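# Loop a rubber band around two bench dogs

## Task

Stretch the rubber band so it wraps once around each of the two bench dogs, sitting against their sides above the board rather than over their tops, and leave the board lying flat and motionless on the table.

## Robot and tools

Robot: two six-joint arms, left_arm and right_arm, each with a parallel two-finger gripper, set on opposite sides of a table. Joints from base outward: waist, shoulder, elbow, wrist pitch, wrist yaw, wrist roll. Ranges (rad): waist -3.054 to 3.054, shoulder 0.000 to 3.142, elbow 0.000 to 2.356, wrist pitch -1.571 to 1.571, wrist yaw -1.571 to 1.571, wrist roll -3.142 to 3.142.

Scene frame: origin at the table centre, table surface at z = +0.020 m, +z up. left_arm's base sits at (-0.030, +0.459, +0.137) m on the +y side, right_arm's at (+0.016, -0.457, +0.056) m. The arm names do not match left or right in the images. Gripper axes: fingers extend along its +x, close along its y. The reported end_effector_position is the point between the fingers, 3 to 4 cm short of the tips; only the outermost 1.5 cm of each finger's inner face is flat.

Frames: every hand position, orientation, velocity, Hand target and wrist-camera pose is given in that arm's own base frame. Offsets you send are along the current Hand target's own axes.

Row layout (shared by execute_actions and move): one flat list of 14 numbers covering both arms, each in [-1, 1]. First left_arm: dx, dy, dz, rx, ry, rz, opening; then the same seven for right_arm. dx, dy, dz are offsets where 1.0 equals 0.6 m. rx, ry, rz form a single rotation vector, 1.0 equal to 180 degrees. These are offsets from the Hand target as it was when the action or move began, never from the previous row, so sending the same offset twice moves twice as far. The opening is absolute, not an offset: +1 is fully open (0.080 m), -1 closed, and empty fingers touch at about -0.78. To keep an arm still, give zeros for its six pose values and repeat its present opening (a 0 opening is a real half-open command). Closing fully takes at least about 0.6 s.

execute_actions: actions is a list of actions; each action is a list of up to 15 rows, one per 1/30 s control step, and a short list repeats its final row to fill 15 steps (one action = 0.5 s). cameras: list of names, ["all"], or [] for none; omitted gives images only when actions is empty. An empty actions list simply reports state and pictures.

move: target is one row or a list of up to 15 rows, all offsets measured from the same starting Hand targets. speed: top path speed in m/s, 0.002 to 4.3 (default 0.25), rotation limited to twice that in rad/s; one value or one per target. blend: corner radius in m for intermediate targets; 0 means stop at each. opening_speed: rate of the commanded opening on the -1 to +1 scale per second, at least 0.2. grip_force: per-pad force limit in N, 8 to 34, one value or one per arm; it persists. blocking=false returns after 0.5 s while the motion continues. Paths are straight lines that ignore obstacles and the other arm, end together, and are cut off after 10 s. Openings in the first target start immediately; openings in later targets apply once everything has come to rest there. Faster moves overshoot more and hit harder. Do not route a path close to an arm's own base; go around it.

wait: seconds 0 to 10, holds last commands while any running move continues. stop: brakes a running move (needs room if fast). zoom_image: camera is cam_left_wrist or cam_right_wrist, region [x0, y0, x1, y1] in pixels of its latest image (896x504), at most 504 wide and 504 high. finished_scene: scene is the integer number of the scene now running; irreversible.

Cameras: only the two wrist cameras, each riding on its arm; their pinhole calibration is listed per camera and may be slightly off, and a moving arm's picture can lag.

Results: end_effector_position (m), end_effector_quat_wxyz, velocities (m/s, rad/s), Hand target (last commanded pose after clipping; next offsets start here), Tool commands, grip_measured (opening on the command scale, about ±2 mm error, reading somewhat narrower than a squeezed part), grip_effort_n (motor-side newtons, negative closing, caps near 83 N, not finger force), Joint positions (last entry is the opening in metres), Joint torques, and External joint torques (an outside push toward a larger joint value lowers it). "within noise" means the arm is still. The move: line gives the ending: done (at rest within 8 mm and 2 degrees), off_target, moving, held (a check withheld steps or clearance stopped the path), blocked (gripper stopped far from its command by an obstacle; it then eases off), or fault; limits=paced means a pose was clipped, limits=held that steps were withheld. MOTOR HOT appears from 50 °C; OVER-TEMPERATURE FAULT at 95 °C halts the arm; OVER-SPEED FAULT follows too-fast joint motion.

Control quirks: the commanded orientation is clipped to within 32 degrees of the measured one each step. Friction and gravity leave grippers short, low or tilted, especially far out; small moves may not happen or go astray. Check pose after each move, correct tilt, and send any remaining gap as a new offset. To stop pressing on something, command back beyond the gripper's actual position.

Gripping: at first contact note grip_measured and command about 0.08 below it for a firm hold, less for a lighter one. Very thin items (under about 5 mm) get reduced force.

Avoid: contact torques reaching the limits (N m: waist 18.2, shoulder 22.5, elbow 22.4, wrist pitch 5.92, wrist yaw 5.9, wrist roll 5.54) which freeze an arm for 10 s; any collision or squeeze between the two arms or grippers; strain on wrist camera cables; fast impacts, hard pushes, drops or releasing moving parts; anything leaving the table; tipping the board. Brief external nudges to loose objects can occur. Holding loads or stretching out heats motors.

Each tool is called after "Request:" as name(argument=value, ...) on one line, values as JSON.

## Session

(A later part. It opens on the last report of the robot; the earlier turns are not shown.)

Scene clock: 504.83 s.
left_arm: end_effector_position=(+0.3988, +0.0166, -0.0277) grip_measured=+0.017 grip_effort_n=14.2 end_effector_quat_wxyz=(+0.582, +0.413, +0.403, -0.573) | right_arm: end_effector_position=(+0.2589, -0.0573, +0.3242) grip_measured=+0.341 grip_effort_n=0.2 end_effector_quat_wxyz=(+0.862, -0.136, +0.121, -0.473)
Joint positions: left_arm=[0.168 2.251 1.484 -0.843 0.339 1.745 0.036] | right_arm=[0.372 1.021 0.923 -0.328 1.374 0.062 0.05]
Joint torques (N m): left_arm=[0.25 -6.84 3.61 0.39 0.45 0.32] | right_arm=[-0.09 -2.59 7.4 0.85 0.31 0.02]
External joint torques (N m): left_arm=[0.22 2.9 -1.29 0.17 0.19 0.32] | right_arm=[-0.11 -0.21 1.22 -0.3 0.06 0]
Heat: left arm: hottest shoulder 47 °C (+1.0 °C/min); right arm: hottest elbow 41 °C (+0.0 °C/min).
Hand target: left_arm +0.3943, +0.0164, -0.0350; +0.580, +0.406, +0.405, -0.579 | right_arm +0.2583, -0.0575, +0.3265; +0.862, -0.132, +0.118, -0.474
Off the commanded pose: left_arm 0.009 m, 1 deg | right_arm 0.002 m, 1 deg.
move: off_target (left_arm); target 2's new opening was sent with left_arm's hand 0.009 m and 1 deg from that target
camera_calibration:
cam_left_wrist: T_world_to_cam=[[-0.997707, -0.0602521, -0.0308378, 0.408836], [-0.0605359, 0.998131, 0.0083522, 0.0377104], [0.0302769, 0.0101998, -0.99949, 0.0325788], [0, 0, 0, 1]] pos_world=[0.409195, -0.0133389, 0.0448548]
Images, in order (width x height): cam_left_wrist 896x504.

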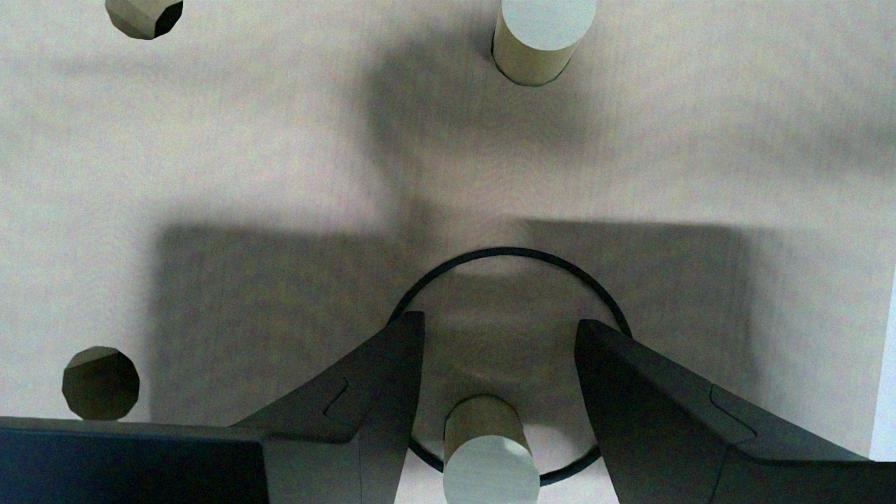

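Request:
move(target=[[0,0,0,0,0,0,-0.335,0,0,0,0,0,0,0.340842],[-0.141,0,0.0513,0,0,0,-0.335,0,0,0,0,0,0,0.340842],[-0.0848,-0.0048,0.0839,-0.4945,0.0872,0.0872,-0.335,0,0,0,0,0,0,0.340842]], cameras=["cam_left_wrist"], blend=[0,0.02,0], speed=[0.05,0.12, 0.3])

Scene clock: 631.73 s.
left_arm: end_effector_position=(+0.3895, -0.0130, +0.0321) grip_measured=-0.333 grip_effort_n=-12.8 end_effector_quat_wxyz=(+0.709, -0.001, +0.705, -0.003) | right_arm: end_effector_position=(+0.2589, -0.0573, +0.3242) grip_measured=+0.341 grip_effort_n=0.2 end_effector_quat_wxyz=(+0.862, -0.136, +0.121, -0.473)
Joint positions: left_arm=[-0.031 2.087 1.512 -0.991 0.006 -0.029 0.02] | right_arm=[0.372 1.021 0.923 -0.328 1.374 0.062 0.05]
Joint torques (N m): left_arm=[-0.45 -6.54 6.76 0.17 -0.22 -0.22] | right_arm=[-0.08 -2.62 7.42 0.86 0.3 0.02]
External joint torques (N m): left_arm=[-0.46 2.75 1.28 -0.18 -0.22 -0.22] | right_arm=[-0.06 -0.17 1.2 -0.3 0.05 0]
Heat: left arm: hottest shoulder 49 °C (+1.0 °C/min); right arm: hottest elbow 42 °C (+1.0 °C/min). Fold the left arm in close to its base, or ease its load, before you think long.
Hand target: left_arm +0.3914, -0.0135, +0.0300; +0.707, +0.000, +0.707, +0.000 | right_arm +0.2583, -0.0575, +0.3265; +0.862, -0.132, +0.118, -0.474
Off the commanded pose: left_arm 0.003 m, 0 deg | right_arm 0.002 m, 1 deg.
MOTOR HOT: joint 2 (shoulder) of the left arm reports 49 °C; the controller stops that arm at 95 °C. To cool a motor, set the load down, stop pushing, or move to a pose that needs little force.
move: done
camera_calibration:
cam_left_wrist: T_world_to_cam=[[0.0471534, -0.998597, -0.0240987, -0.0198078], [-0.939513, -0.0525314, 0.33846, 0.384272], [-0.339251, 0.00668146, -0.940672, 0.234891], [0, 0, 0, 1]] pos_world=[0.44165, -0.00116307, 0.0904172]
Images, in order (width x height): cam_left_wrist 896x504.

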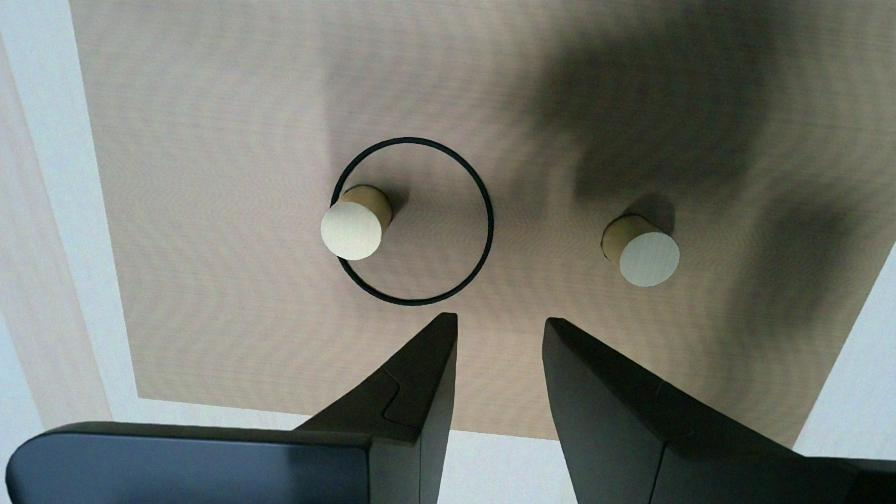

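Request:
move(target=[[0.09,-0.0008,0.001,0,0,0,-0.335,0,0,0,0,0,0,0.340842],[0.1117,-0.0008,0.001,0,0,0,-0.335,0,0,0,0,0,0,0.340842]], cameras=["cam_left_wrist"], blend=0.005, speed=[0.12, 0.03])

Scene clock: 645.70 s.
left_arm: end_effector_position=(+0.3977, -0.0134, -0.0276) grip_measured=-0.333 grip_effort_n=-12.8 end_effector_quat_wxyz=(+0.717, -0.001, +0.697, -0.003) | right_arm: end_effector_position=(+0.2589, -0.0573, +0.3242) grip_measured=+0.341 grip_effort_n=0.2 end_effector_quat_wxyz=(+0.862, -0.136, +0.121, -0.473)
Joint positions: left_arm=[-0.032 2.195 1.426 -0.775 0.005 -0.03 0.02] | right_arm=[0.372 1.021 0.923 -0.328 1.374 0.062 0.05]
Joint torques (N m): left_arm=[-0.36 -6.23 3.56 0.6 -0.13 -0.23] | right_arm=[-0.07 -2.62 7.39 0.85 0.3 0.02]
External joint torques (N m): left_arm=[-0.32 3.4 -1.55 0.2 -0.13 -0.23] | right_arm=[-0.08 -0.27 1.22 -0.3 0.06 0]
Heat: left arm: hottest shoulder 50 °C (+1.0 °C/min); right arm: hottest elbow 42 °C (+1.0 °C/min). Fold the left arm in close to its base, or ease its load, before you think long.
Hand target: left_arm +0.3921, -0.0140, -0.0369; +0.708, +0.000, +0.707, +0.000 | right_arm +0.2583, -0.0575, +0.3265; +0.862, -0.132, +0.118, -0.474
Off the commanded pose: left_arm 0.011 m, 2 deg | right_arm 0.002 m, 1 deg.
MOTOR HOT: still on. Joint 2 (shoulder) of the left arm reports 50 °C.
move: off_target (left_arm)
camera_calibration:
cam_left_wrist: T_world_to_cam=[[0.0483701, -0.998553, -0.0234944, -0.0224117], [-0.94673, -0.053332, 0.317582, 0.414506], [-0.318375, 0.00688135, -0.94794, 0.17304], [0, 0, 0, 1]] pos_world=[0.448601, -0.00146363, 0.0318655]
Images, in order (width x height): cam_left_wrist 896x504.

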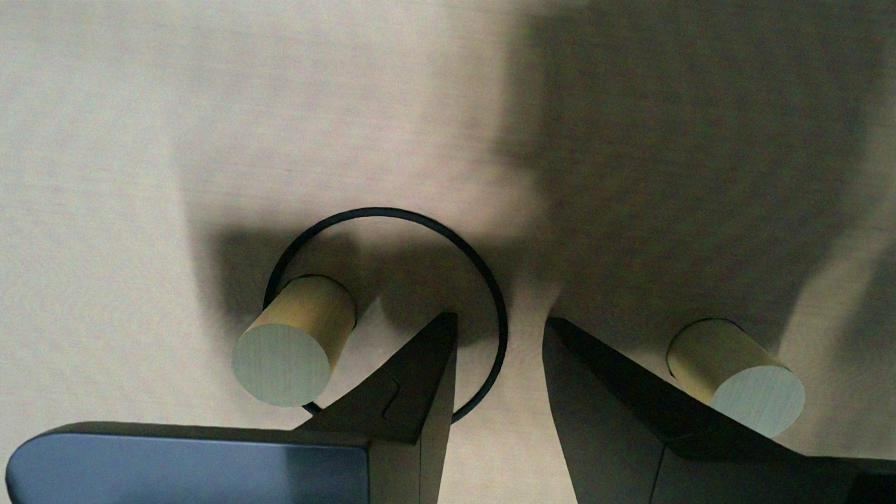

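Request:
move(target=[0,0,0,0,0,0,-1,0,0,0,0,0,0,0.340842], cameras=["cam_left_wrist"], opening_speed=1.2)

Request:
zoom_image(camera="cam_left_wrist", region=[388, 220, 612, 346])

Scene clock: 653.63 s.
left_arm: end_effector_position=(+0.3979, -0.0134, -0.0276) grip_measured=-0.773 grip_effort_n=-23.0 end_effector_quat_wxyz=(+0.717, -0.001, +0.697, -0.003) | right_arm: end_effector_position=(+0.2589, -0.0573, +0.3242) grip_measured=+0.341 grip_effort_n=0.2 end_effector_quat_wxyz=(+0.862, -0.136, +0.121, -0.473)
Joint positions: left_arm=[-0.032 2.195 1.426 -0.774 0.005 -0.03 0] | right_arm=[0.372 1.021 0.923 -0.328 1.374 0.062 0.05]
Joint torques (N m): left_arm=[-0.35 -6.37 3.56 0.55 -0.16 -0.2] | right_arm=[-0.09 -2.62 7.42 0.86 0.3 0.02]
External joint torques (N m): left_arm=[-0.35 3.31 -1.58 0.16 -0.16 -0.2] | right_arm=[-0.09 -0.27 1.27 -0.29 0.06 0]
Heat: left arm: hottest shoulder 50 °C (+1.0 °C/min); right arm: hottest elbow 42 °C (+1.0 °C/min). Fold the left arm in close to its base, or ease its load, before you think long.
Hand target: left_arm +0.3921, -0.0140, -0.0369; +0.708, +0.000, +0.707, +0.000 | right_arm +0.2583, -0.0575, +0.3265; +0.862, -0.132, +0.118, -0.474
Off the commanded pose: left_arm 0.011 m, 2 deg | right_arm 0.002 m, 1 deg.
MOTOR HOT: still on. Joint 2 (shoulder) of the left arm reports 50 °C.
move: off_target (left_arm)
camera_calibration:
cam_left_wrist: T_world_to_cam=[[0.0483856, -0.998553, -0.0234565, -0.0224249], [-0.946971, -0.0533294, 0.316863, 0.414734], [-0.317656, 0.00688096, -0.948181, 0.172756], [0, 0, 0, 1]] pos_world=[0.448703, -0.00146363, 0.0318637]
Images, in order (width x height): cam_left_wrist 896x504.

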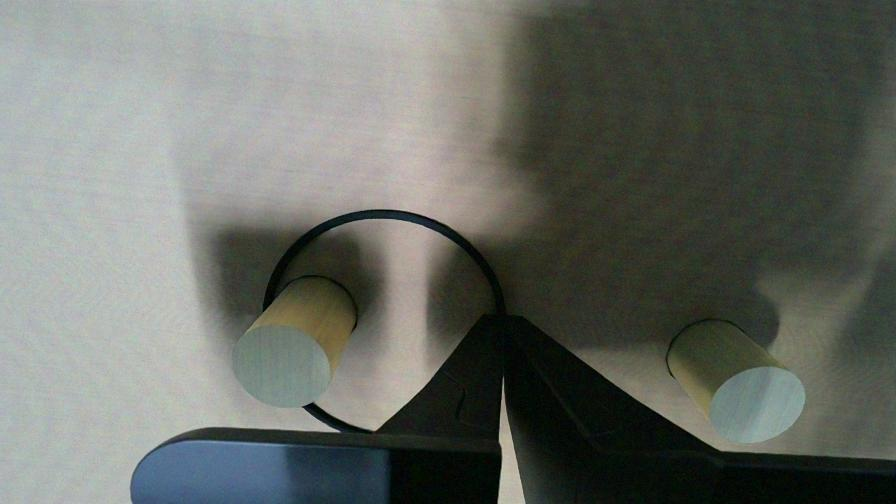

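Scaled by 2.250.

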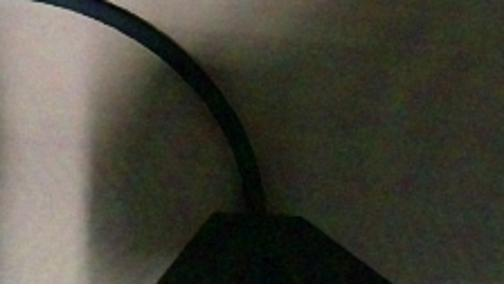

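Request:
move(target=[[-0.065,0,0.0198,0,0,0,-1,0,0,0,0,0,0,0.340842],[-0.065,-0.06,0.025,0,0,0,-1,0,0,0,0,0,0,0.340842]], cameras=["cam_left_wrist"], blend=0.005, speed=0.07)

Scene clock: 680.90 s.
left_arm: end_effector_position=(+0.4051, -0.0482, +0.0036) grip_measured=-0.774 grip_effort_n=-22.1 end_effector_quat_wxyz=(+0.708, +0.000, +0.706, -0.001) | right_arm: end_effector_position=(+0.2589, -0.0573, +0.3242) grip_measured=+0.341 grip_effort_n=0.2 end_effector_quat_wxyz=(+0.862, -0.136, +0.121, -0.473)
Joint positions: left_arm=[-0.118 2.195 1.564 -0.938 0.001 -0.117 0] | right_arm=[0.372 1.021 0.923 -0.328 1.374 0.062 0.05]
Joint torques (N m): left_arm=[-0.56 -7.24 6.76 0.18 -0.08 -0.21] | right_arm=[-0.09 -2.61 7.4 0.85 0.31 0.02]
External joint torques (N m): left_arm=[-0.56 2.67 1.38 -0.17 -0.07 -0.21] | right_arm=[-0.11 -0.23 1.22 -0.3 0.06 0]
Heat: left arm: hottest shoulder 50 °C (+1.0 °C/min); right arm: hottest elbow 42 °C (+1.0 °C/min). Fold the left arm in close to its base, or ease its load, before you think long.
Hand target: left_arm +0.4072, -0.0500, +0.0021; +0.708, +0.000, +0.707, +0.000 | right_arm +0.2583, -0.0575, +0.3265; +0.862, -0.132, +0.118, -0.474
Off the commanded pose: left_arm 0.003 m, 0 deg | right_arm 0.002 m, 1 deg.
MOTOR HOT: still on. Joint 2 (shoulder) of the left arm reports 50 °C.
move: done
camera_calibration:
cam_left_wrist: T_world_to_cam=[[0.0481504, -0.998438, -0.0283337, -0.0566766], [-0.938516, -0.0549329, 0.340837, 0.406279], [-0.341861, 0.0101802, -0.939695, 0.214752], [0, 0, 0, 1]] pos_world=[0.457444, -0.0364562, 0.061721]
Images, in order (width x height): cam_left_wrist 896x504.

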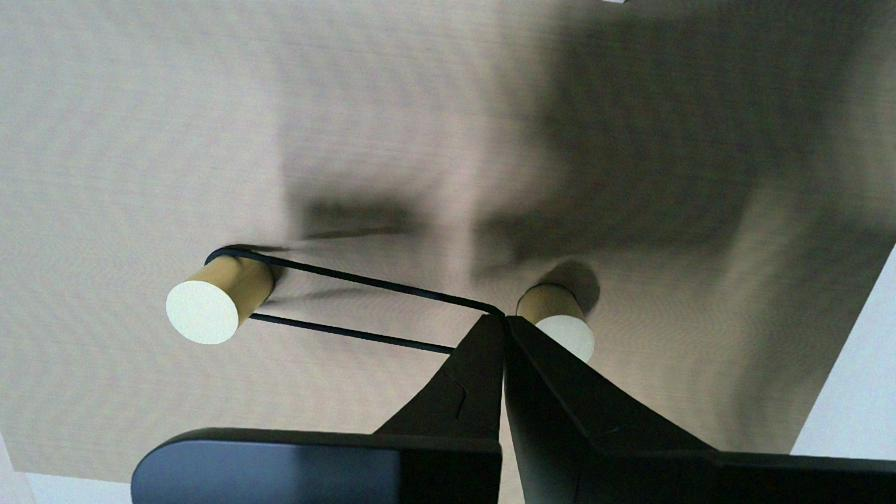

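Request:
move(target=[0,-0.0833,0,0,0,0,-1,0,0,0,0,0,0,0.340842], cameras=["cam_left_wrist"], speed=0.07)

Scene clock: 694.70 s.
left_arm: end_effector_position=(+0.4054, -0.0907, +0.0029) grip_measured=-0.774 grip_effort_n=-22.1 end_effector_quat_wxyz=(+0.707, +0.001, +0.707, +0.008) | right_arm: end_effector_position=(+0.2589, -0.0573, +0.3242) grip_measured=+0.341 grip_effort_n=0.2 end_effector_quat_wxyz=(+0.862, -0.136, +0.121, -0.473)
Joint positions: left_arm=[-0.225 2.227 1.615 -0.962 -0.012 -0.235 0] | right_arm=[0.372 1.021 0.923 -0.328 1.374 0.062 0.05]
Joint torques (N m): left_arm=[-1.28 -7.39 7.09 0.29 0.37 -0.26] | right_arm=[-0.08 -2.63 7.39 0.85 0.3 0.02]
External joint torques (N m): left_arm=[-1.37 2.65 1.74 -0.03 0.4 -0.26] | right_arm=[-0.08 -0.26 1.23 -0.29 0.05 0]
Heat: left arm: hottest shoulder 51 °C (+1.0 °C/min); right arm: hottest elbow 42 °C (+0.0 °C/min). Fold the left arm in close to its base, or ease its load, before you think long.
Hand target: left_arm +0.4071, -0.0999, +0.0021; +0.708, +0.000, +0.707, +0.000 | right_arm +0.2583, -0.0575, +0.3265; +0.862, -0.132, +0.118, -0.474
Off the commanded pose: left_arm 0.009 m, 1 deg | right_arm 0.002 m, 1 deg.
MOTOR HOT: still on. Joint 2 (shoulder) of the left arm reports 51 °C.
move: off_target (left_arm)
camera_calibration:
cam_left_wrist: T_world_to_cam=[[0.0599269, -0.997281, -0.042894, -0.103845], [-0.936883, -0.0710225, 0.342352, 0.402302], [-0.344468, 0.0196706, -0.938592, 0.216602], [0, 0, 0, 1]] pos_world=[0.457746, -0.0792513, 0.0611176]
Images, in order (width x height): cam_left_wrist 896x504.

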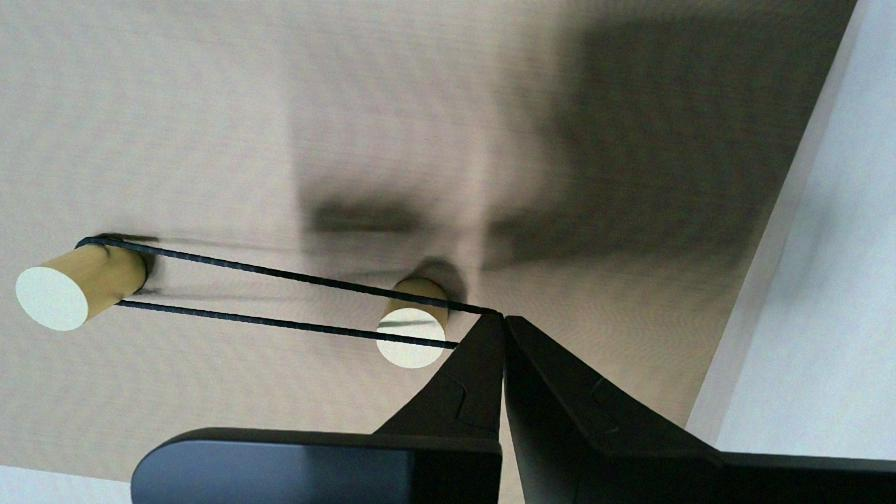

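Request:
move(target=[[0,-0.0135,0.0033,0,0,0,-1,0,0,0,0,0,0,0.340842],[0.0435,-0.0135,0.0033,0,0,0,-1,0,0,0,0,0,0,0.340842]], cameras=["cam_left_wrist"], speed=0.06, blend=0.003)

Scene clock: 706.67 s.
left_arm: end_effector_position=(+0.4136, -0.0984, -0.0176) grip_measured=-0.774 grip_effort_n=-22.1 end_effector_quat_wxyz=(+0.713, -0.001, +0.701, +0.009) | right_arm: end_effector_position=(+0.2589, -0.0573, +0.3242) grip_measured=+0.341 grip_effort_n=-0.2 end_effector_quat_wxyz=(+0.862, -0.136, +0.121, -0.473)
Joint positions: left_arm=[-0.239 2.281 1.62 -0.896 -0.016 -0.253 0] | right_arm=[0.372 1.021 0.923 -0.328 1.374 0.062 0.05]
Joint torques (N m): left_arm=[-1.68 -7.6 4.51 0.81 0.48 -0.29] | right_arm=[-0.07 -2.62 7.4 0.85 0.3 0.02]
External joint torques (N m): left_arm=[-1.63 2.86 -0.86 0.45 0.51 -0.29] | right_arm=[-0.08 -0.23 1.21 -0.3 0.05 0]
Heat: left arm: hottest shoulder 52 °C (+2.0 °C/min); right arm: hottest elbow 42 °C (+0.0 °C/min). Fold the left arm in close to its base, or ease its load, before you think long.
Hand target: left_arm +0.4092, -0.1080, -0.0240; +0.708, +0.000, +0.707, +0.000 | right_arm +0.2583, -0.0575, +0.3265; +0.862, -0.132, +0.118, -0.474
Off the commanded pose: left_arm 0.012 m, 1 deg | right_arm 0.002 m, 1 deg.
MOTOR HOT: still on. Joint 2 (shoulder) of the left arm reports 52 °C.
move: off_target (left_arm)
camera_calibration:
cam_left_wrist: T_world_to_cam=[[0.0636236, -0.997122, -0.0412177, -0.114378], [-0.942333, -0.0736232, 0.326479, 0.418149], [-0.328574, 0.0180691, -0.944305, 0.193486], [0, 0, 0, 1]] pos_world=[0.464887, -0.0867597, 0.0414785]
Images, in order (width x height): cam_left_wrist 896x504.

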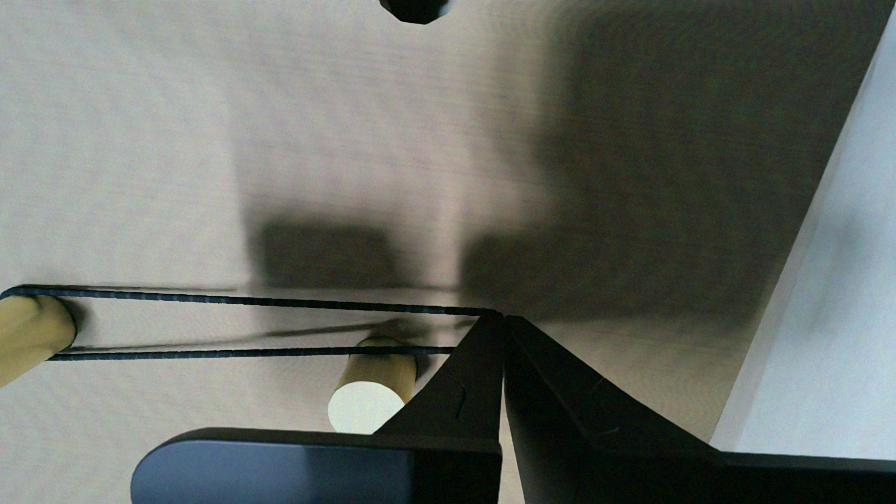

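Request:
move(target=[[-0.0435,0,0,0,0,0,-1,0,0,0,0,0,0,0.340842],[-0.0435,0,-0.0045,0,0,0,-1,0,0,0,0,0,0,0.340842]], cameras=["cam_left_wrist"], speed=0.07, blend=0.002)

Scene clock: 722.10 s.
left_arm: end_effector_position=(+0.4056, -0.0965, -0.0051) grip_measured=-0.774 grip_effort_n=-22.1 end_effector_quat_wxyz=(+0.702, +0.002, +0.712, +0.012) | right_arm: end_effector_position=(+0.2589, -0.0573, +0.3242) grip_measured=+0.341 grip_effort_n=0.2 end_effector_quat_wxyz=(+0.862, -0.136, +0.121, -0.473)
Joint positions: left_arm=[-0.239 2.257 1.632 -0.965 -0.016 -0.254 0] | right_arm=[0.372 1.021 0.923 -0.328 1.374 0.062 0.05]
Joint torques (N m): left_arm=[-1.63 -10.33 6.17 0.27 0.5 -0.22] | right_arm=[-0.08 -2.64 7.39 0.86 0.31 0.02]
External joint torques (N m): left_arm=[-1.57 -0.04 0.84 -0.02 0.53 -0.22] | right_arm=[-0.1 -0.25 1.21 -0.29 0.06 0]
Heat: left arm: hottest shoulder 49 °C (-1.0 °C/min); right arm: hottest elbow 42 °C (+0.0 °C/min). Fold the left arm in close to its base, or ease its load, before you think long.
Hand target: left_arm +0.4064, -0.1080, +0.0020; +0.707, +0.000, +0.707, +0.000 | right_arm +0.2583, -0.0575, +0.3265; +0.862, -0.132, +0.118, -0.474
Off the commanded pose: left_arm 0.014 m, 2 deg | right_arm 0.002 m, 1 deg.
MOTOR HOT: still on. Joint 2 (shoulder) of the left arm reports 49 °C.
move: off_target (left_arm); blend cut to 0.0013 m at target 1
camera_calibration:
cam_left_wrist: T_world_to_cam=[[0.0633274, -0.996696, -0.0508543, -0.111246], [-0.931514, -0.077319, 0.355391, 0.402078], [-0.358149, 0.0248655, -0.933333, 0.215357], [0, 0, 0, 1]] pos_world=[0.458716, -0.0851449, 0.0524474]
Images, in order (width x height): cam_left_wrist 896x504.

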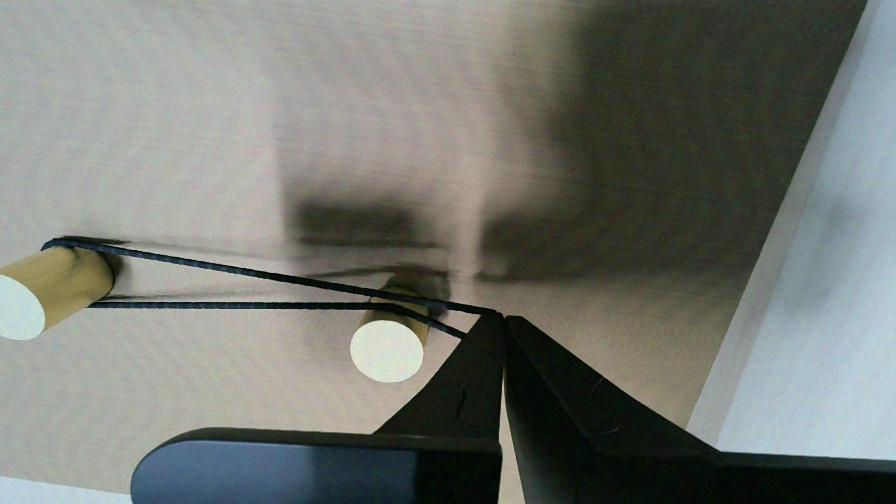

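Request:
move(target=[[0,0,0.012,0,0,0,-1,0,0,0,0,0,0,0.340842],[-0.035,0,0.012,0,0,0,-1,0,0,0,0,0,0,0.340842],[-0.035,0,0.0,0,0,0,-1,0,0,0,0,0,0,0.340842]], cameras=["cam_left_wrist"], speed=0.07, blend=0.001)

Scene clock: 731.57 s.
left_arm: end_effector_position=(+0.4081, -0.0971, +0.0179) grip_measured=-0.774 grip_effort_n=-22.1 end_effector_quat_wxyz=(+0.703, +0.002, +0.711, +0.012) | right_arm: end_effector_position=(+0.2589, -0.0573, +0.3242) grip_measured=+0.341 grip_effort_n=0.2 end_effector_quat_wxyz=(+0.862, -0.136, +0.121, -0.473)
Joint positions: left_arm=[-0.239 2.233 1.688 -1.041 -0.016 -0.254 0] | right_arm=[0.372 1.021 0.923 -0.328 1.374 0.062 0.05]
Joint torques (N m): left_arm=[-1.87 -10.29 4.67 0.69 0.51 -0.25] | right_arm=[-0.08 -2.62 7.41 0.85 0.3 0.02]
External joint torques (N m): left_arm=[-1.92 -0.03 -0.81 0.39 0.54 -0.25] | right_arm=[-0.09 -0.19 1.2 -0.31 0.05 0]
Heat: left arm: hottest shoulder 53 °C (+3.0 °C/min); right arm: hottest elbow 42 °C (+0.0 °C/min). Fold the left arm in close to its base, or ease its load, before you think long.
Hand target: left_arm +0.4064, -0.1080, +0.0230; +0.707, +0.000, +0.707, +0.000 | right_arm +0.2583, -0.0575, +0.3265; +0.862, -0.132, +0.118, -0.474
Off the commanded pose: left_arm 0.012 m, 2 deg | right_arm 0.002 m, 1 deg.
MOTOR HOT: still on. Joint 2 (shoulder) of the left arm reports 53 °C.
move: off_target (left_arm); blend cut to 0 m at target 1
camera_calibration:
cam_left_wrist: T_world_to_cam=[[0.0635172, -0.996739, -0.0497666, -0.110986], [-0.932833, -0.077019, 0.351982, 0.39683], [-0.354668, 0.0240669, -0.934683, 0.236272], [0, 0, 0, 1]] pos_world=[0.461024, -0.0857468, 0.0756391]
Images, in order (width x height): cam_left_wrist 896x504.

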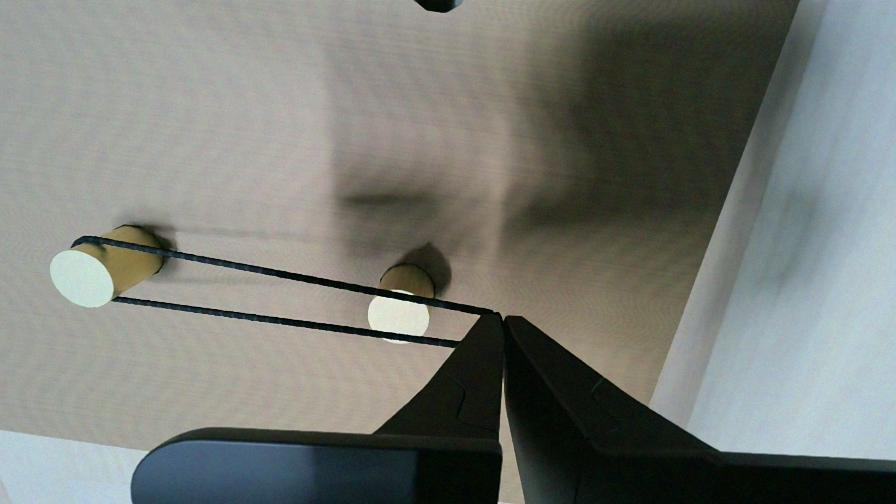

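Request:
move(target=[0.0783,0,-0.0085,0,0,0,-1,0,0,0,0,0,0,0.340842], cameras=["cam_left_wrist"], speed=0.08)

Scene clock: 741.93 s.
left_arm: end_effector_position=(+0.4066, -0.0979, -0.0170) grip_measured=-0.774 grip_effort_n=-22.1 end_effector_quat_wxyz=(+0.714, -0.001, +0.700, +0.010) | right_arm: end_effector_position=(+0.2589, -0.0573, +0.3242) grip_measured=+0.341 grip_effort_n=0.2 end_effector_quat_wxyz=(+0.862, -0.136, +0.121, -0.473)
Joint positions: left_arm=[-0.242 2.253 1.574 -0.876 -0.016 -0.257 0] | right_arm=[0.372 1.021 0.923 -0.328 1.374 0.062 0.05]
Joint torques (N m): left_arm=[-1.61 -7.26 4.41 0.72 0.49 -0.26] | right_arm=[-0.08 -2.63 7.41 0.85 0.3 0.02]
External joint torques (N m): left_arm=[-1.61 2.97 -0.92 0.36 0.52 -0.26] | right_arm=[-0.09 -0.24 1.25 -0.29 0.05 0]
Heat: left arm: hottest shoulder 56 °C (+6.1 °C/min); right arm: hottest elbow 42 °C (+0.0 °C/min). Fold the left arm in close to its base, or ease its load, before you think long.
Hand target: left_arm +0.4013, -0.1080, -0.0240; +0.707, +0.000, +0.707, +0.000 | right_arm +0.2583, -0.0575, +0.3265; +0.862, -0.132, +0.118, -0.474
Off the commanded pose: left_arm 0.013 m, 1 deg | right_arm 0.002 m, 1 deg.
MOTOR HOT: still on. Joint 2 (shoulder) of the left arm reports 56 °C.
move: off_target (left_arm)
camera_calibration:
cam_left_wrist: T_world_to_cam=[[0.0656182, -0.997024, -0.0404617, -0.114143], [-0.942931, -0.0752223, 0.324381, 0.411513], [-0.326459, 0.0168673, -0.945061, 0.190759], [0, 0, 0, 1]] pos_world=[0.457793, -0.0860655, 0.0421736]
Images, in order (width x height): cam_left_wrist 896x504.

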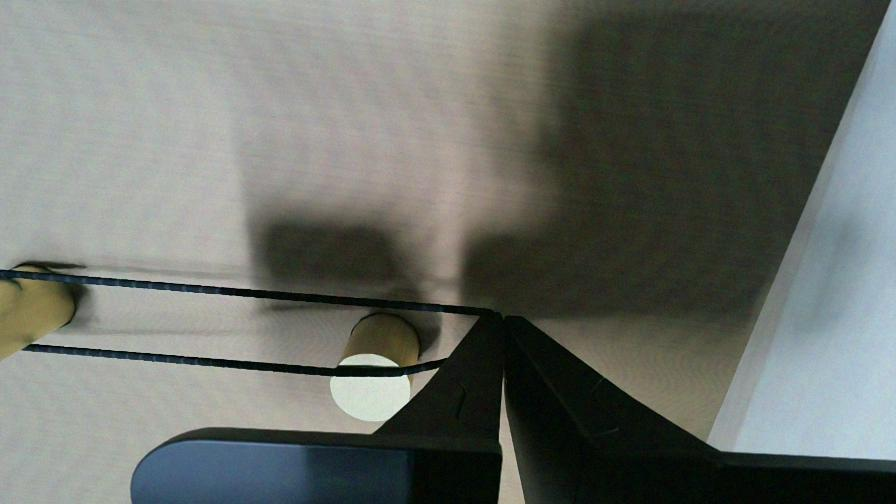

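Request:
move(target=[0.003,0,-0.0617,0,0,0,-1,0,0,0,0,0,0,0.340842], cameras=["cam_left_wrist"], speed=0.07)

Scene clock: 756.23 s.
left_arm: end_effector_position=(+0.3656, -0.1087, -0.0274) grip_measured=-0.776 grip_effort_n=-12.8 end_effector_quat_wxyz=(+0.707, +0.003, +0.708, -0.002) | right_arm: end_effector_position=(+0.2589, -0.0573, +0.3242) grip_measured=+0.341 grip_effort_n=0.2 end_effector_quat_wxyz=(+0.862, -0.136, +0.121, -0.473)
Joint positions: left_arm=[-0.29 2.161 1.37 -0.782 -0.002 -0.283 0] | right_arm=[0.372 1.021 0.923 -0.328 1.374 0.062 0.05]
Joint torques (N m): left_arm=[0.21 -9.01 3.72 0.48 0.01 -0.23] | right_arm=[-0.07 -2.63 7.4 0.85 0.31 0.02]
External joint torques (N m): left_arm=[0.15 0.35 -1.3 0.14 0.04 -0.23] | right_arm=[-0.06 -0.15 1.17 -0.31 0.05 -0.01]
Heat: left arm: hottest shoulder 53 °C (+2.0 °C/min); right arm: hottest elbow 42 °C (+0.0 °C/min). Fold the left arm in close to its base, or ease its load, before you think long.
Hand target: left_arm +0.3643, -0.1081, -0.0258; +0.707, +0.000, +0.707, +0.000 | right_arm +0.2583, -0.0575, +0.3265; +0.862, -0.132, +0.118, -0.474
Off the commanded pose: left_arm 0.002 m, 0 deg | right_arm 0.002 m, 1 deg.
MOTOR HOT: still on. Joint 2 (shoulder) of the left arm reports 53 °C.
move: done
camera_calibration:
cam_left_wrist: T_world_to_cam=[[0.042774, -0.998558, -0.0324335, -0.11419], [-0.93749, -0.051338, 0.344205, 0.376544], [-0.345374, 0.015683, -0.938334, 0.174713], [0, 0, 0, 1]] pos_world=[0.418232, -0.0974348, 0.0306274]
Images, in order (width x height): cam_left_wrist 896x504.

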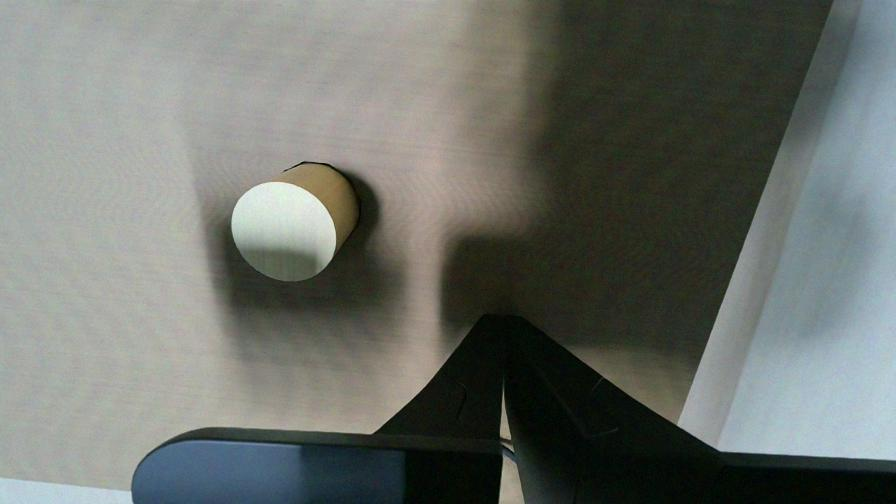

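Request:
move(target=[-0.12,0,0.0,0,0,0,-1,0,0,0,0,0,0,0.340842], cameras=["cam_left_wrist"], speed=0.07)

Scene clock: 774.03 s.
left_arm: end_effector_position=(+0.3612, -0.1073, +0.0405) grip_measured=-0.776 grip_effort_n=-13.3 end_effector_quat_wxyz=(+0.702, +0.005, +0.712, +0.000) | right_arm: end_effector_position=(+0.2589, -0.0573, +0.3242) grip_measured=+0.341 grip_effort_n=0.2 end_effector_quat_wxyz=(+0.862, -0.136, +0.121, -0.473)
Joint positions: left_arm=[-0.29 2.047 1.486 -1.026 -0.002 -0.283 0] | right_arm=[0.372 1.021 0.923 -0.328 1.374 0.062 0.05]
Joint torques (N m): left_arm=[-0.09 -8.48 6.68 0.15 0.01 -0.22] | right_arm=[-0.08 -2.63 7.4 0.85 0.3 0.02]
External joint torques (N m): left_arm=[-0.05 0.49 1.21 -0.17 0.03 -0.22] | right_arm=[-0.08 -0.14 1.14 -0.31 0.05 0]
Heat: left arm: hottest shoulder 57 °C (+7.1 °C/min); right arm: hottest elbow 42 °C (+0.0 °C/min). Fold the left arm in close to its base, or ease its load, before you think long.
Hand target: left_arm +0.3641, -0.1081, +0.0462; +0.707, +0.000, +0.707, +0.000 | right_arm +0.2583, -0.0575, +0.3265; +0.862, -0.132, +0.118, -0.474
Off the commanded pose: left_arm 0.007 m, 1 deg | right_arm 0.002 m, 1 deg.
MOTOR HOT: still on. Joint 2 (shoulder) of the left arm reports 57 °C.
move: done
camera_calibration:
cam_left_wrist: T_world_to_cam=[[0.0423178, -0.99842, -0.0369616, -0.110098], [-0.932739, -0.052738, 0.356675, 0.346638], [-0.358061, 0.0193818, -0.933497, 0.241633], [0, 0, 0, 1]] pos_world=[0.414501, -0.0963259, 0.0978573]
Images, in order (width x height): cam_left_wrist 896x504.

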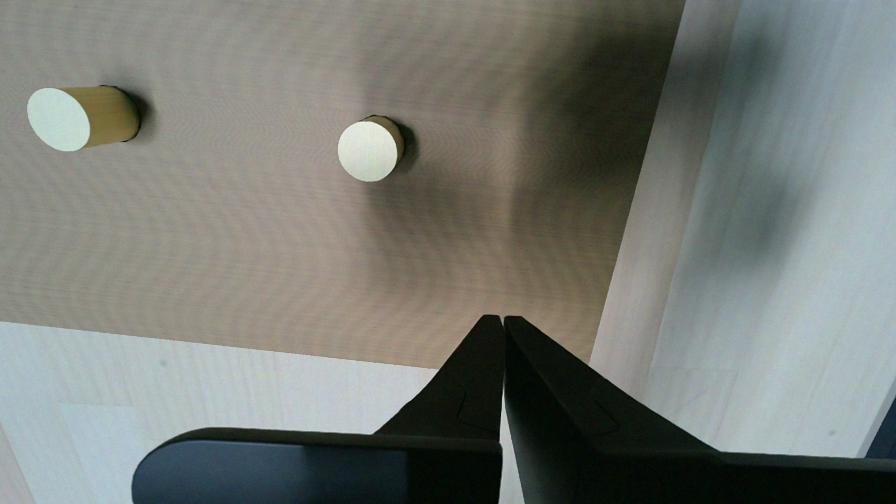

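Request:
move(target=[-0.155,0.13,-0.2,0,-0.111,0,-0.335,0,0,0,0,0,0,0.340842], cameras=["all"], speed=0.15)

Scene clock: 781.67 s.
left_arm: end_effector_position=(+0.2468, -0.0318, +0.1409) grip_measured=-0.337 grip_effort_n=13.7 end_effector_quat_wxyz=(+0.821, -0.003, +0.572, +0.000) | right_arm: end_effector_position=(+0.2589, -0.0573, +0.3242) grip_measured=+0.341 grip_effort_n=0.2 end_effector_quat_wxyz=(+0.862, -0.136, +0.121, -0.473)
Joint positions: left_arm=[-0.159 1.189 0.938 -0.969 -0.052 -0.154 0.02] | right_arm=[0.372 1.021 0.923 -0.328 1.374 0.062 0.05]
Joint torques (N m): left_arm=[0.18 -3.17 5.11 0.79 -0.15 0.29] | right_arm=[-0.09 -2.61 7.42 0.85 0.3 0.03]
External joint torques (N m): left_arm=[0.21 0.27 -1.21 -0.12 -0.12 0.29] | right_arm=[-0.1 -0.2 1.2 -0.31 0.06 0.01]
Heat: left arm: hottest shoulder 56 °C (+7.0 °C/min); right arm: hottest elbow 42 °C (+0.0 °C/min). Fold the left arm in close to its base, or ease its load, before you think long.
Hand target: left_arm +0.2441, -0.0301, +0.1391; +0.819, +0.000, +0.573, +0.000 | right_arm +0.2583, -0.0575, +0.3265; +0.862, -0.132, +0.118, -0.474
Off the commanded pose: left_arm 0.004 m, 0 deg | right_arm 0.002 m, 1 deg.
MOTOR HOT: still on. Joint 2 (shoulder) of the left arm reports 56 °C.
move: done
camera_calibration:
cam_left_wrist: T_world_to_cam=[[0.0599429, -0.998182, -0.00630356, -0.0348238], [-0.998198, -0.0599244, -0.00308365, 0.274759], [0.00270031, 0.00647705, -0.999975, 0.212829], [0, 0, 0, 1]] pos_world=[0.275777, -0.0196743, 0.213451]

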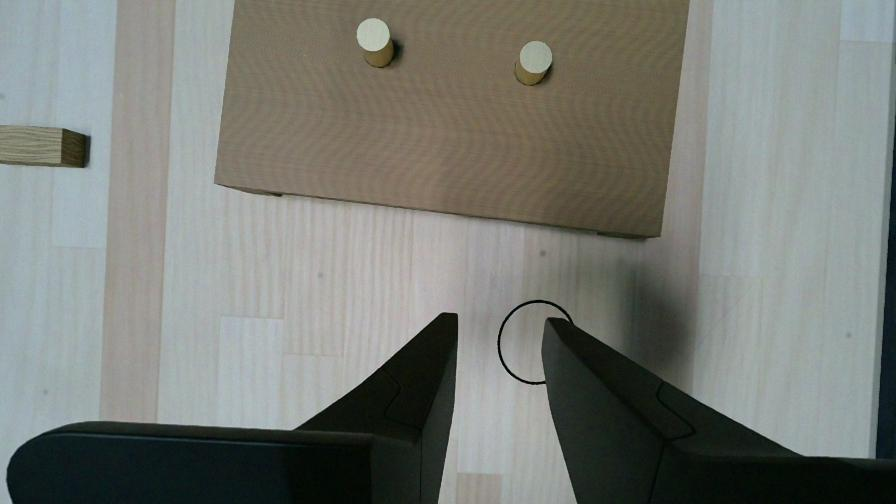

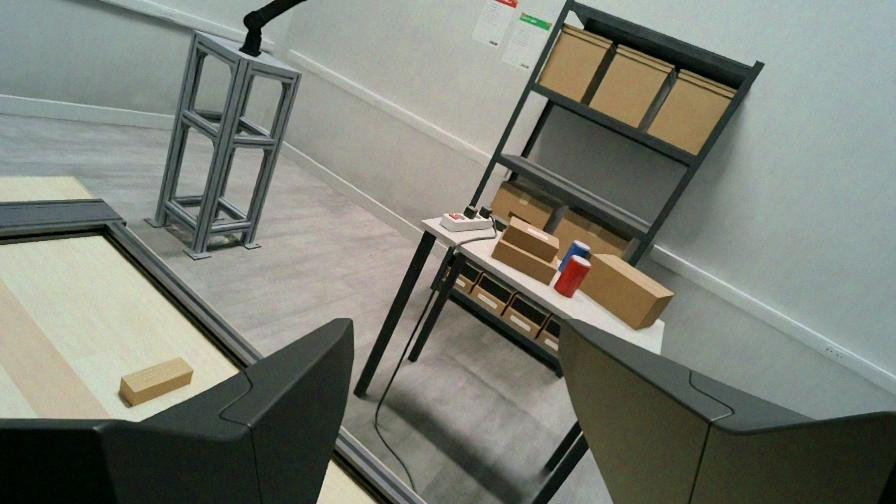

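Request:
move(target=[0.2478,-0.1448,-0.1435,0,0.111,0,-0.335,0,0,0,0,0,0,0.340842], cameras=["cam_left_wrist"], speed=0.15)

Scene clock: 860.10 s.
left_arm: end_effector_position=(+0.2163, -0.1164, -0.0277) grip_measured=-0.337 grip_effort_n=13.7 end_effector_quat_wxyz=(+0.711, +0.000, +0.703, -0.001) | right_arm: end_effector_position=(+0.2589, -0.0573, +0.3242) grip_measured=+0.341 grip_effort_n=0.7 end_effector_quat_wxyz=(+0.862, -0.136, +0.121, -0.473)
Joint positions: left_arm=[-0.496 1.726 0.725 -0.561 -0.004 -0.495 0.02] | right_arm=[0.372 1.021 0.923 -0.328 1.374 0.062 0.05]
Joint torques (N m): left_arm=[-0.42 -3.81 4.2 0.45 0.09 -0.25] | right_arm=[-0.08 -2.62 7.41 0.86 0.31 0.02]
External joint torques (N m): left_arm=[-0.43 1.68 -0.06 0.11 0.13 -0.25] | right_arm=[-0.08 -0.21 1.21 -0.29 0.05 0]
Heat: left arm: hottest shoulder 44 °C (-6.1 °C/min); right arm: hottest elbow 42 °C (+0.0 °C/min).
Hand target: left_arm +0.2142, -0.1170, -0.0301; +0.708, +0.000, +0.707, +0.000 | right_arm +0.2583, -0.0575, +0.3265; +0.862, -0.132, +0.118, -0.474
Off the commanded pose: left_arm 0.003 m, 1 deg | right_arm 0.002 m, 1 deg.
MOTOR HOT: cleared for the motors of the left arm.
move: done
camera_calibration:
cam_left_wrist: T_world_to_cam=[[0.0480859, -0.998428, -0.0287815, -0.116592], [-0.941325, -0.0549351, 0.333, 0.23635], [-0.334058, 0.0110801, -0.942487, 0.119961], [0, 0, 0, 1]] pos_world=[0.268163, -0.104754, 0.031001]
Images, in order (width x height): cam_left_wrist 896x504.

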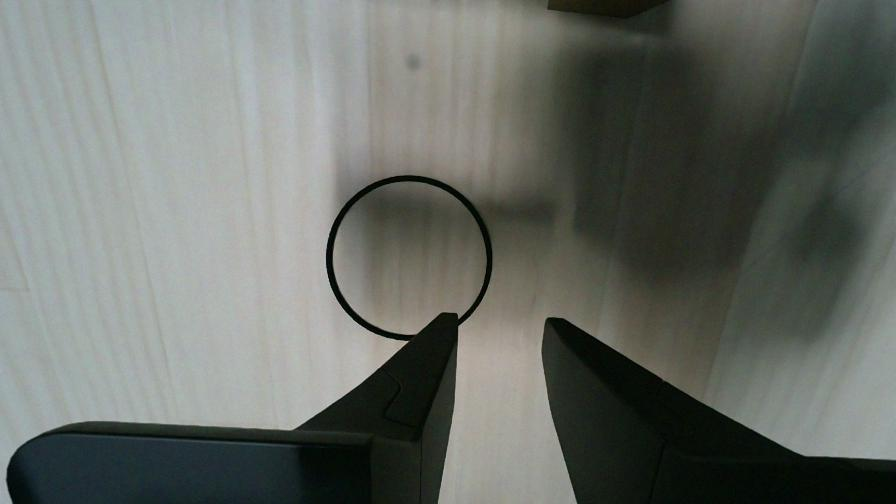

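Request:
move(target=[[0.075,-0.0028,-0.0117,0,0,0,-0.335,0,0,0,0,0,0,0.340842],[0.094,-0.0028,-0.0117,0,0,0,-0.335,0,0,0,0,0,0,0.340842]], cameras=["cam_left_wrist"], speed=[0.1,0.03], blend=0.003)

Scene clock: 870.30 s.
left_arm: end_effector_position=(+0.2117, -0.1196, -0.0814) grip_measured=-0.337 grip_effort_n=11.9 end_effector_quat_wxyz=(+0.713, -0.001, +0.701, -0.002) | right_arm: end_effector_position=(+0.2589, -0.0573, +0.3242) grip_measured=+0.341 grip_effort_n=0.7 end_effector_quat_wxyz=(+0.862, -0.136, +0.121, -0.473)
Joint positions: left_arm=[-0.516 1.912 0.648 -0.291 -0.004 -0.515 0.02] | right_arm=[0.372 1.021 0.923 -0.328 1.374 0.062 0.05]
Joint torques (N m): left_arm=[-0.4 -2.88 2.68 1.1 0.13 -0.23] | right_arm=[-0.08 -2.62 7.41 0.85 0.3 0.03]
External joint torques (N m): left_arm=[-0.48 2.95 -0.56 0.73 0.17 -0.23] | right_arm=[-0.09 -0.22 1.25 -0.29 0.06 0]
Heat: left arm: hottest shoulder 43 °C (-6.0 °C/min); right arm: hottest elbow 42 °C (+0.0 °C/min).
Hand target: left_arm +0.2073, -0.1187, -0.0865; +0.708, +0.000, +0.707, +0.000 | right_arm +0.2583, -0.0575, +0.3265; +0.862, -0.132, +0.118, -0.474
Off the commanded pose: left_arm 0.007 m, 1 deg | right_arm 0.002 m, 1 deg.
move: done
camera_calibration:
cam_left_wrist: T_world_to_cam=[[0.0485699, -0.998511, -0.0248251, -0.120849], [-0.943123, -0.0540311, 0.328024, 0.249868], [-0.328877, 0.00748103, -0.944343, 0.0661342], [0, 0, 0, 1]] pos_world=[0.263276, -0.107663, -0.0225094]
Images, in order (width x height): cam_left_wrist 896x504.

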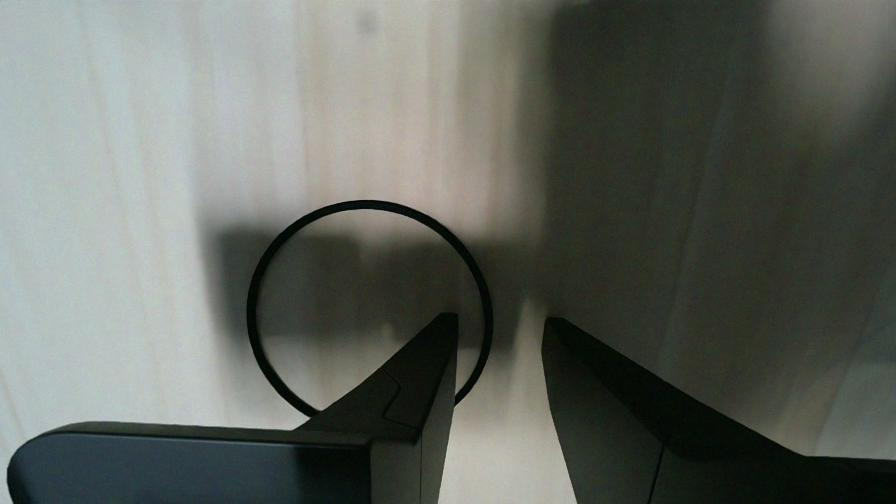

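Request:
move(target=[[0,0,0,0,0,0,-1,0,0,0,0,0,0,0.340842],[-0.131,0,0,0,0,0,-1,0,0,0,0,0,0,0.340842]], cameras=["cam_left_wrist"], speed=0.1)

Scene clock: 889.20 s.
left_arm: end_effector_position=(+0.2046, -0.1159, -0.0113) grip_measured=-0.774 grip_effort_n=-22.6 end_effector_quat_wxyz=(+0.704, +0.004, +0.711, +0.003) | right_arm: end_effector_position=(+0.2589, -0.0573, +0.3242) grip_measured=+0.341 grip_effort_n=0.7 end_effector_quat_wxyz=(+0.862, -0.136, +0.121, -0.473)
Joint positions: left_arm=[-0.517 1.657 0.732 -0.658 -0.003 -0.515 0] | right_arm=[0.372 1.021 0.923 -0.328 1.374 0.062 0.05]
Joint torques (N m): left_arm=[-0.2 -4.99 5.5 0.1 0.03 -0.21] | right_arm=[-0.08 -2.6 7.4 0.86 0.3 0.02]
External joint torques (N m): left_arm=[-0.19 0.21 1.01 -0.19 0.05 -0.21] | right_arm=[-0.07 -0.16 1.19 -0.29 0.05 0]
Heat: left arm: hottest shoulder 42 °C (-4.0 °C/min); right arm: hottest elbow 42 °C (+0.0 °C/min).
Hand target: left_arm +0.2072, -0.1188, -0.0078; +0.708, +0.000, +0.707, +0.000 | right_arm +0.2583, -0.0575, +0.3265; +0.862, -0.132, +0.118, -0.474
Off the commanded pose: left_arm 0.005 m, 1 deg | right_arm 0.002 m, 1 deg.
move: done
camera_calibration:
cam_left_wrist: T_world_to_cam=[[0.0470072, -0.9981, -0.0398218, -0.114895], [-0.934342, -0.0580331, 0.35162, 0.218323], [-0.353263, 0.0206786, -0.935296, 0.136518], [0, 0, 0, 1]] pos_world=[0.257616, -0.10483, 0.0463428]
Images, in order (width x height): cam_left_wrist 896x504.

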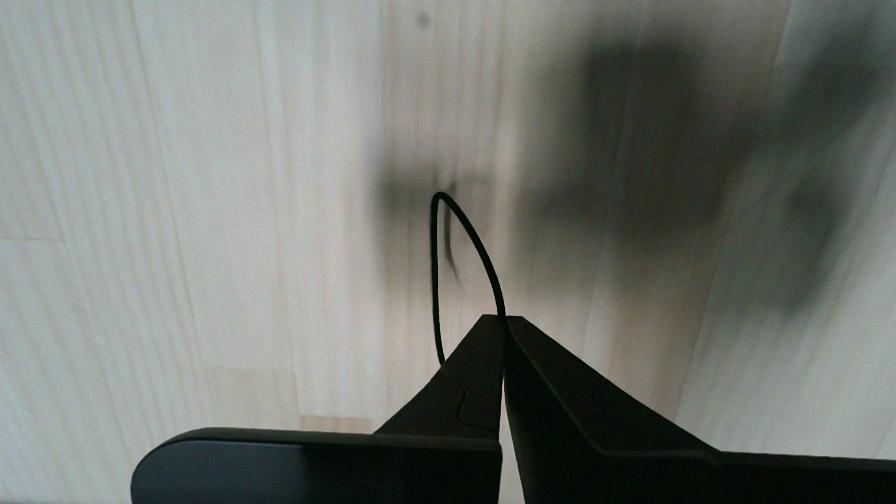

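Request:
move(target=[[0.04,0,-0.003,0,0,0,-1,0,0,0,0,0,0,0.340842],[0.04,0,-0.003,0,0,0,-0.68,0,0,0,0,0,0,0.340842],[0.0567,0,-0.003,0,0,0,-0.68,0,0,0,0,0,0,0.340842]], cameras=["cam_left_wrist"], speed=[0.06,0.06,0.08])

Scene clock: 899.10 s.
left_arm: end_effector_position=(+0.2094, -0.1196, -0.0386) grip_measured=-0.682 grip_effort_n=13.7 end_effector_quat_wxyz=(+0.712, -0.001, +0.702, -0.002) | right_arm: end_effector_position=(+0.2589, -0.0573, +0.3242) grip_measured=+0.341 grip_effort_n=0.2 end_effector_quat_wxyz=(+0.862, -0.136, +0.121, -0.473)
Joint positions: left_arm=[-0.521 1.743 0.686 -0.498 -0.003 -0.519 0.004] | right_arm=[0.372 1.021 0.923 -0.328 1.374 0.062 0.05]
Joint torques (N m): left_arm=[-0.35 -3.69 3.11 0.47 0.02 -0.24] | right_arm=[-0.08 -2.63 7.42 0.86 0.31 0.02]
External joint torques (N m): left_arm=[-0.36 1.75 -0.97 0.12 0.06 -0.24] | right_arm=[-0.07 -0.21 1.24 -0.29 0.05 0]
Heat: left arm: hottest shoulder 43 °C (-2.0 °C/min); right arm: hottest elbow 42 °C (+0.0 °C/min).
Hand target: left_arm +0.2054, -0.1188, -0.0419; +0.708, +0.000, +0.707, +0.000 | right_arm +0.2583, -0.0575, +0.3265; +0.862, -0.132, +0.118, -0.474
Off the commanded pose: left_arm 0.005 m, 1 deg | right_arm 0.002 m, 1 deg.
move: done
camera_calibration:
cam_left_wrist: T_world_to_cam=[[0.0477478, -0.998553, -0.0247216, -0.119472], [-0.942717, -0.0532309, 0.32932, 0.233736], [-0.33016, 0.00758115, -0.943895, 0.106073], [0, 0, 0, 1]] pos_world=[0.261072, -0.107661, 0.0201939]
Images, in order (width x height): cam_left_wrist 896x504.

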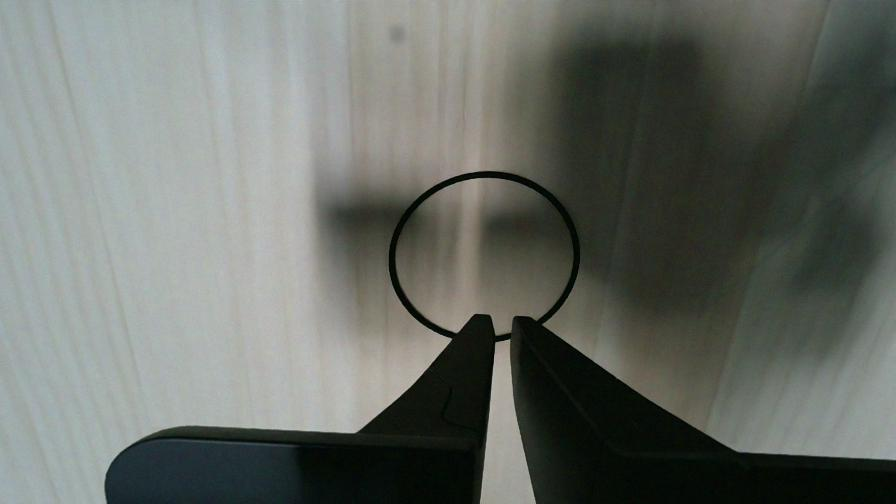

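Request:
move(target=[[0,-0.052,0.0027,0,0,0,-0.335,0,0,0,0,0,0,0.340842],[0.066,-0.052,0.0027,0,0,0,-0.335,0,0,0,0,0,0,0.340842],[0.079,-0.052,0.0027,0,0,0,-0.335,0,0,0,0,0,0,0.340842]], cameras=["cam_left_wrist"], blend=0.002, speed=[0.1,0.1,0.03])

Scene clock: 925.83 s.
left_arm: end_effector_position=(+0.2104, -0.1507, -0.0817) grip_measured=-0.337 grip_effort_n=10.5 end_effector_quat_wxyz=(+0.712, -0.001, +0.703, -0.003) | right_arm: end_effector_position=(+0.2589, -0.0573, +0.3242) grip_measured=+0.341 grip_effort_n=0.2 end_effector_quat_wxyz=(+0.862, -0.136, +0.121, -0.473)
Joint positions: left_arm=[-0.623 1.954 0.717 -0.32 -0.003 -0.622 0.02] | right_arm=[0.372 1.021 0.923 -0.328 1.374 0.062 0.05]
Joint torques (N m): left_arm=[-0.35 -2.27 2.73 1.9 0.03 -0.18] | right_arm=[-0.08 -2.6 7.41 0.85 0.3 0.02]
External joint torques (N m): left_arm=[-0.35 4.04 -0.73 1.51 0.06 -0.18] | right_arm=[-0.07 -0.19 1.24 -0.29 0.04 0]
Heat: left arm: hottest shoulder 42 °C (-1.0 °C/min); right arm: hottest elbow 42 °C (+0.0 °C/min).
Hand target: left_arm +0.2071, -0.1500, -0.0893; +0.708, +0.000, +0.707, +0.000 | right_arm +0.2583, -0.0575, +0.3265; +0.862, -0.132, +0.118, -0.474
Off the commanded pose: left_arm 0.008 m, 1 deg | right_arm 0.002 m, 1 deg.
move: done
camera_calibration:
cam_left_wrist: T_world_to_cam=[[0.0481003, -0.998562, -0.0236772, -0.151716], [-0.9421, -0.0532309, 0.33108, 0.247123], [-0.331864, 0.00638123, -0.943306, 0.0661593], [0, 0, 0, 1]] pos_world=[0.262068, -0.138765, -0.0230012]
Images, in order (width x height): cam_left_wrist 896x504.

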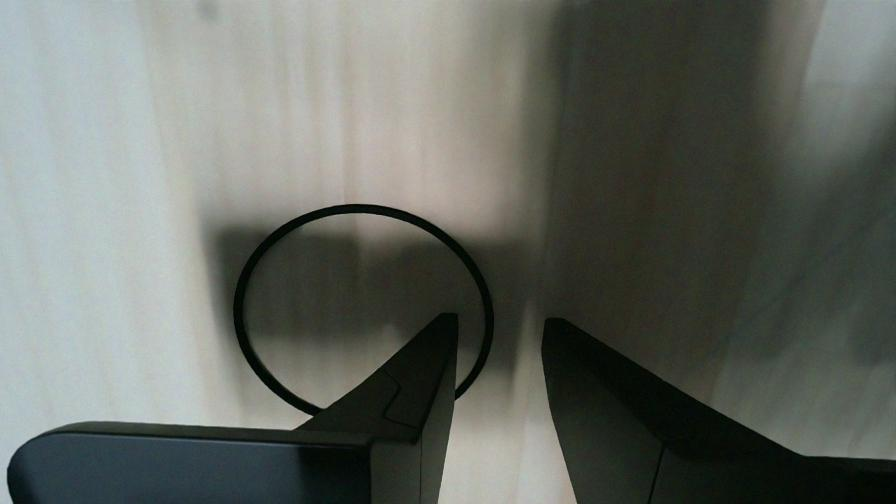

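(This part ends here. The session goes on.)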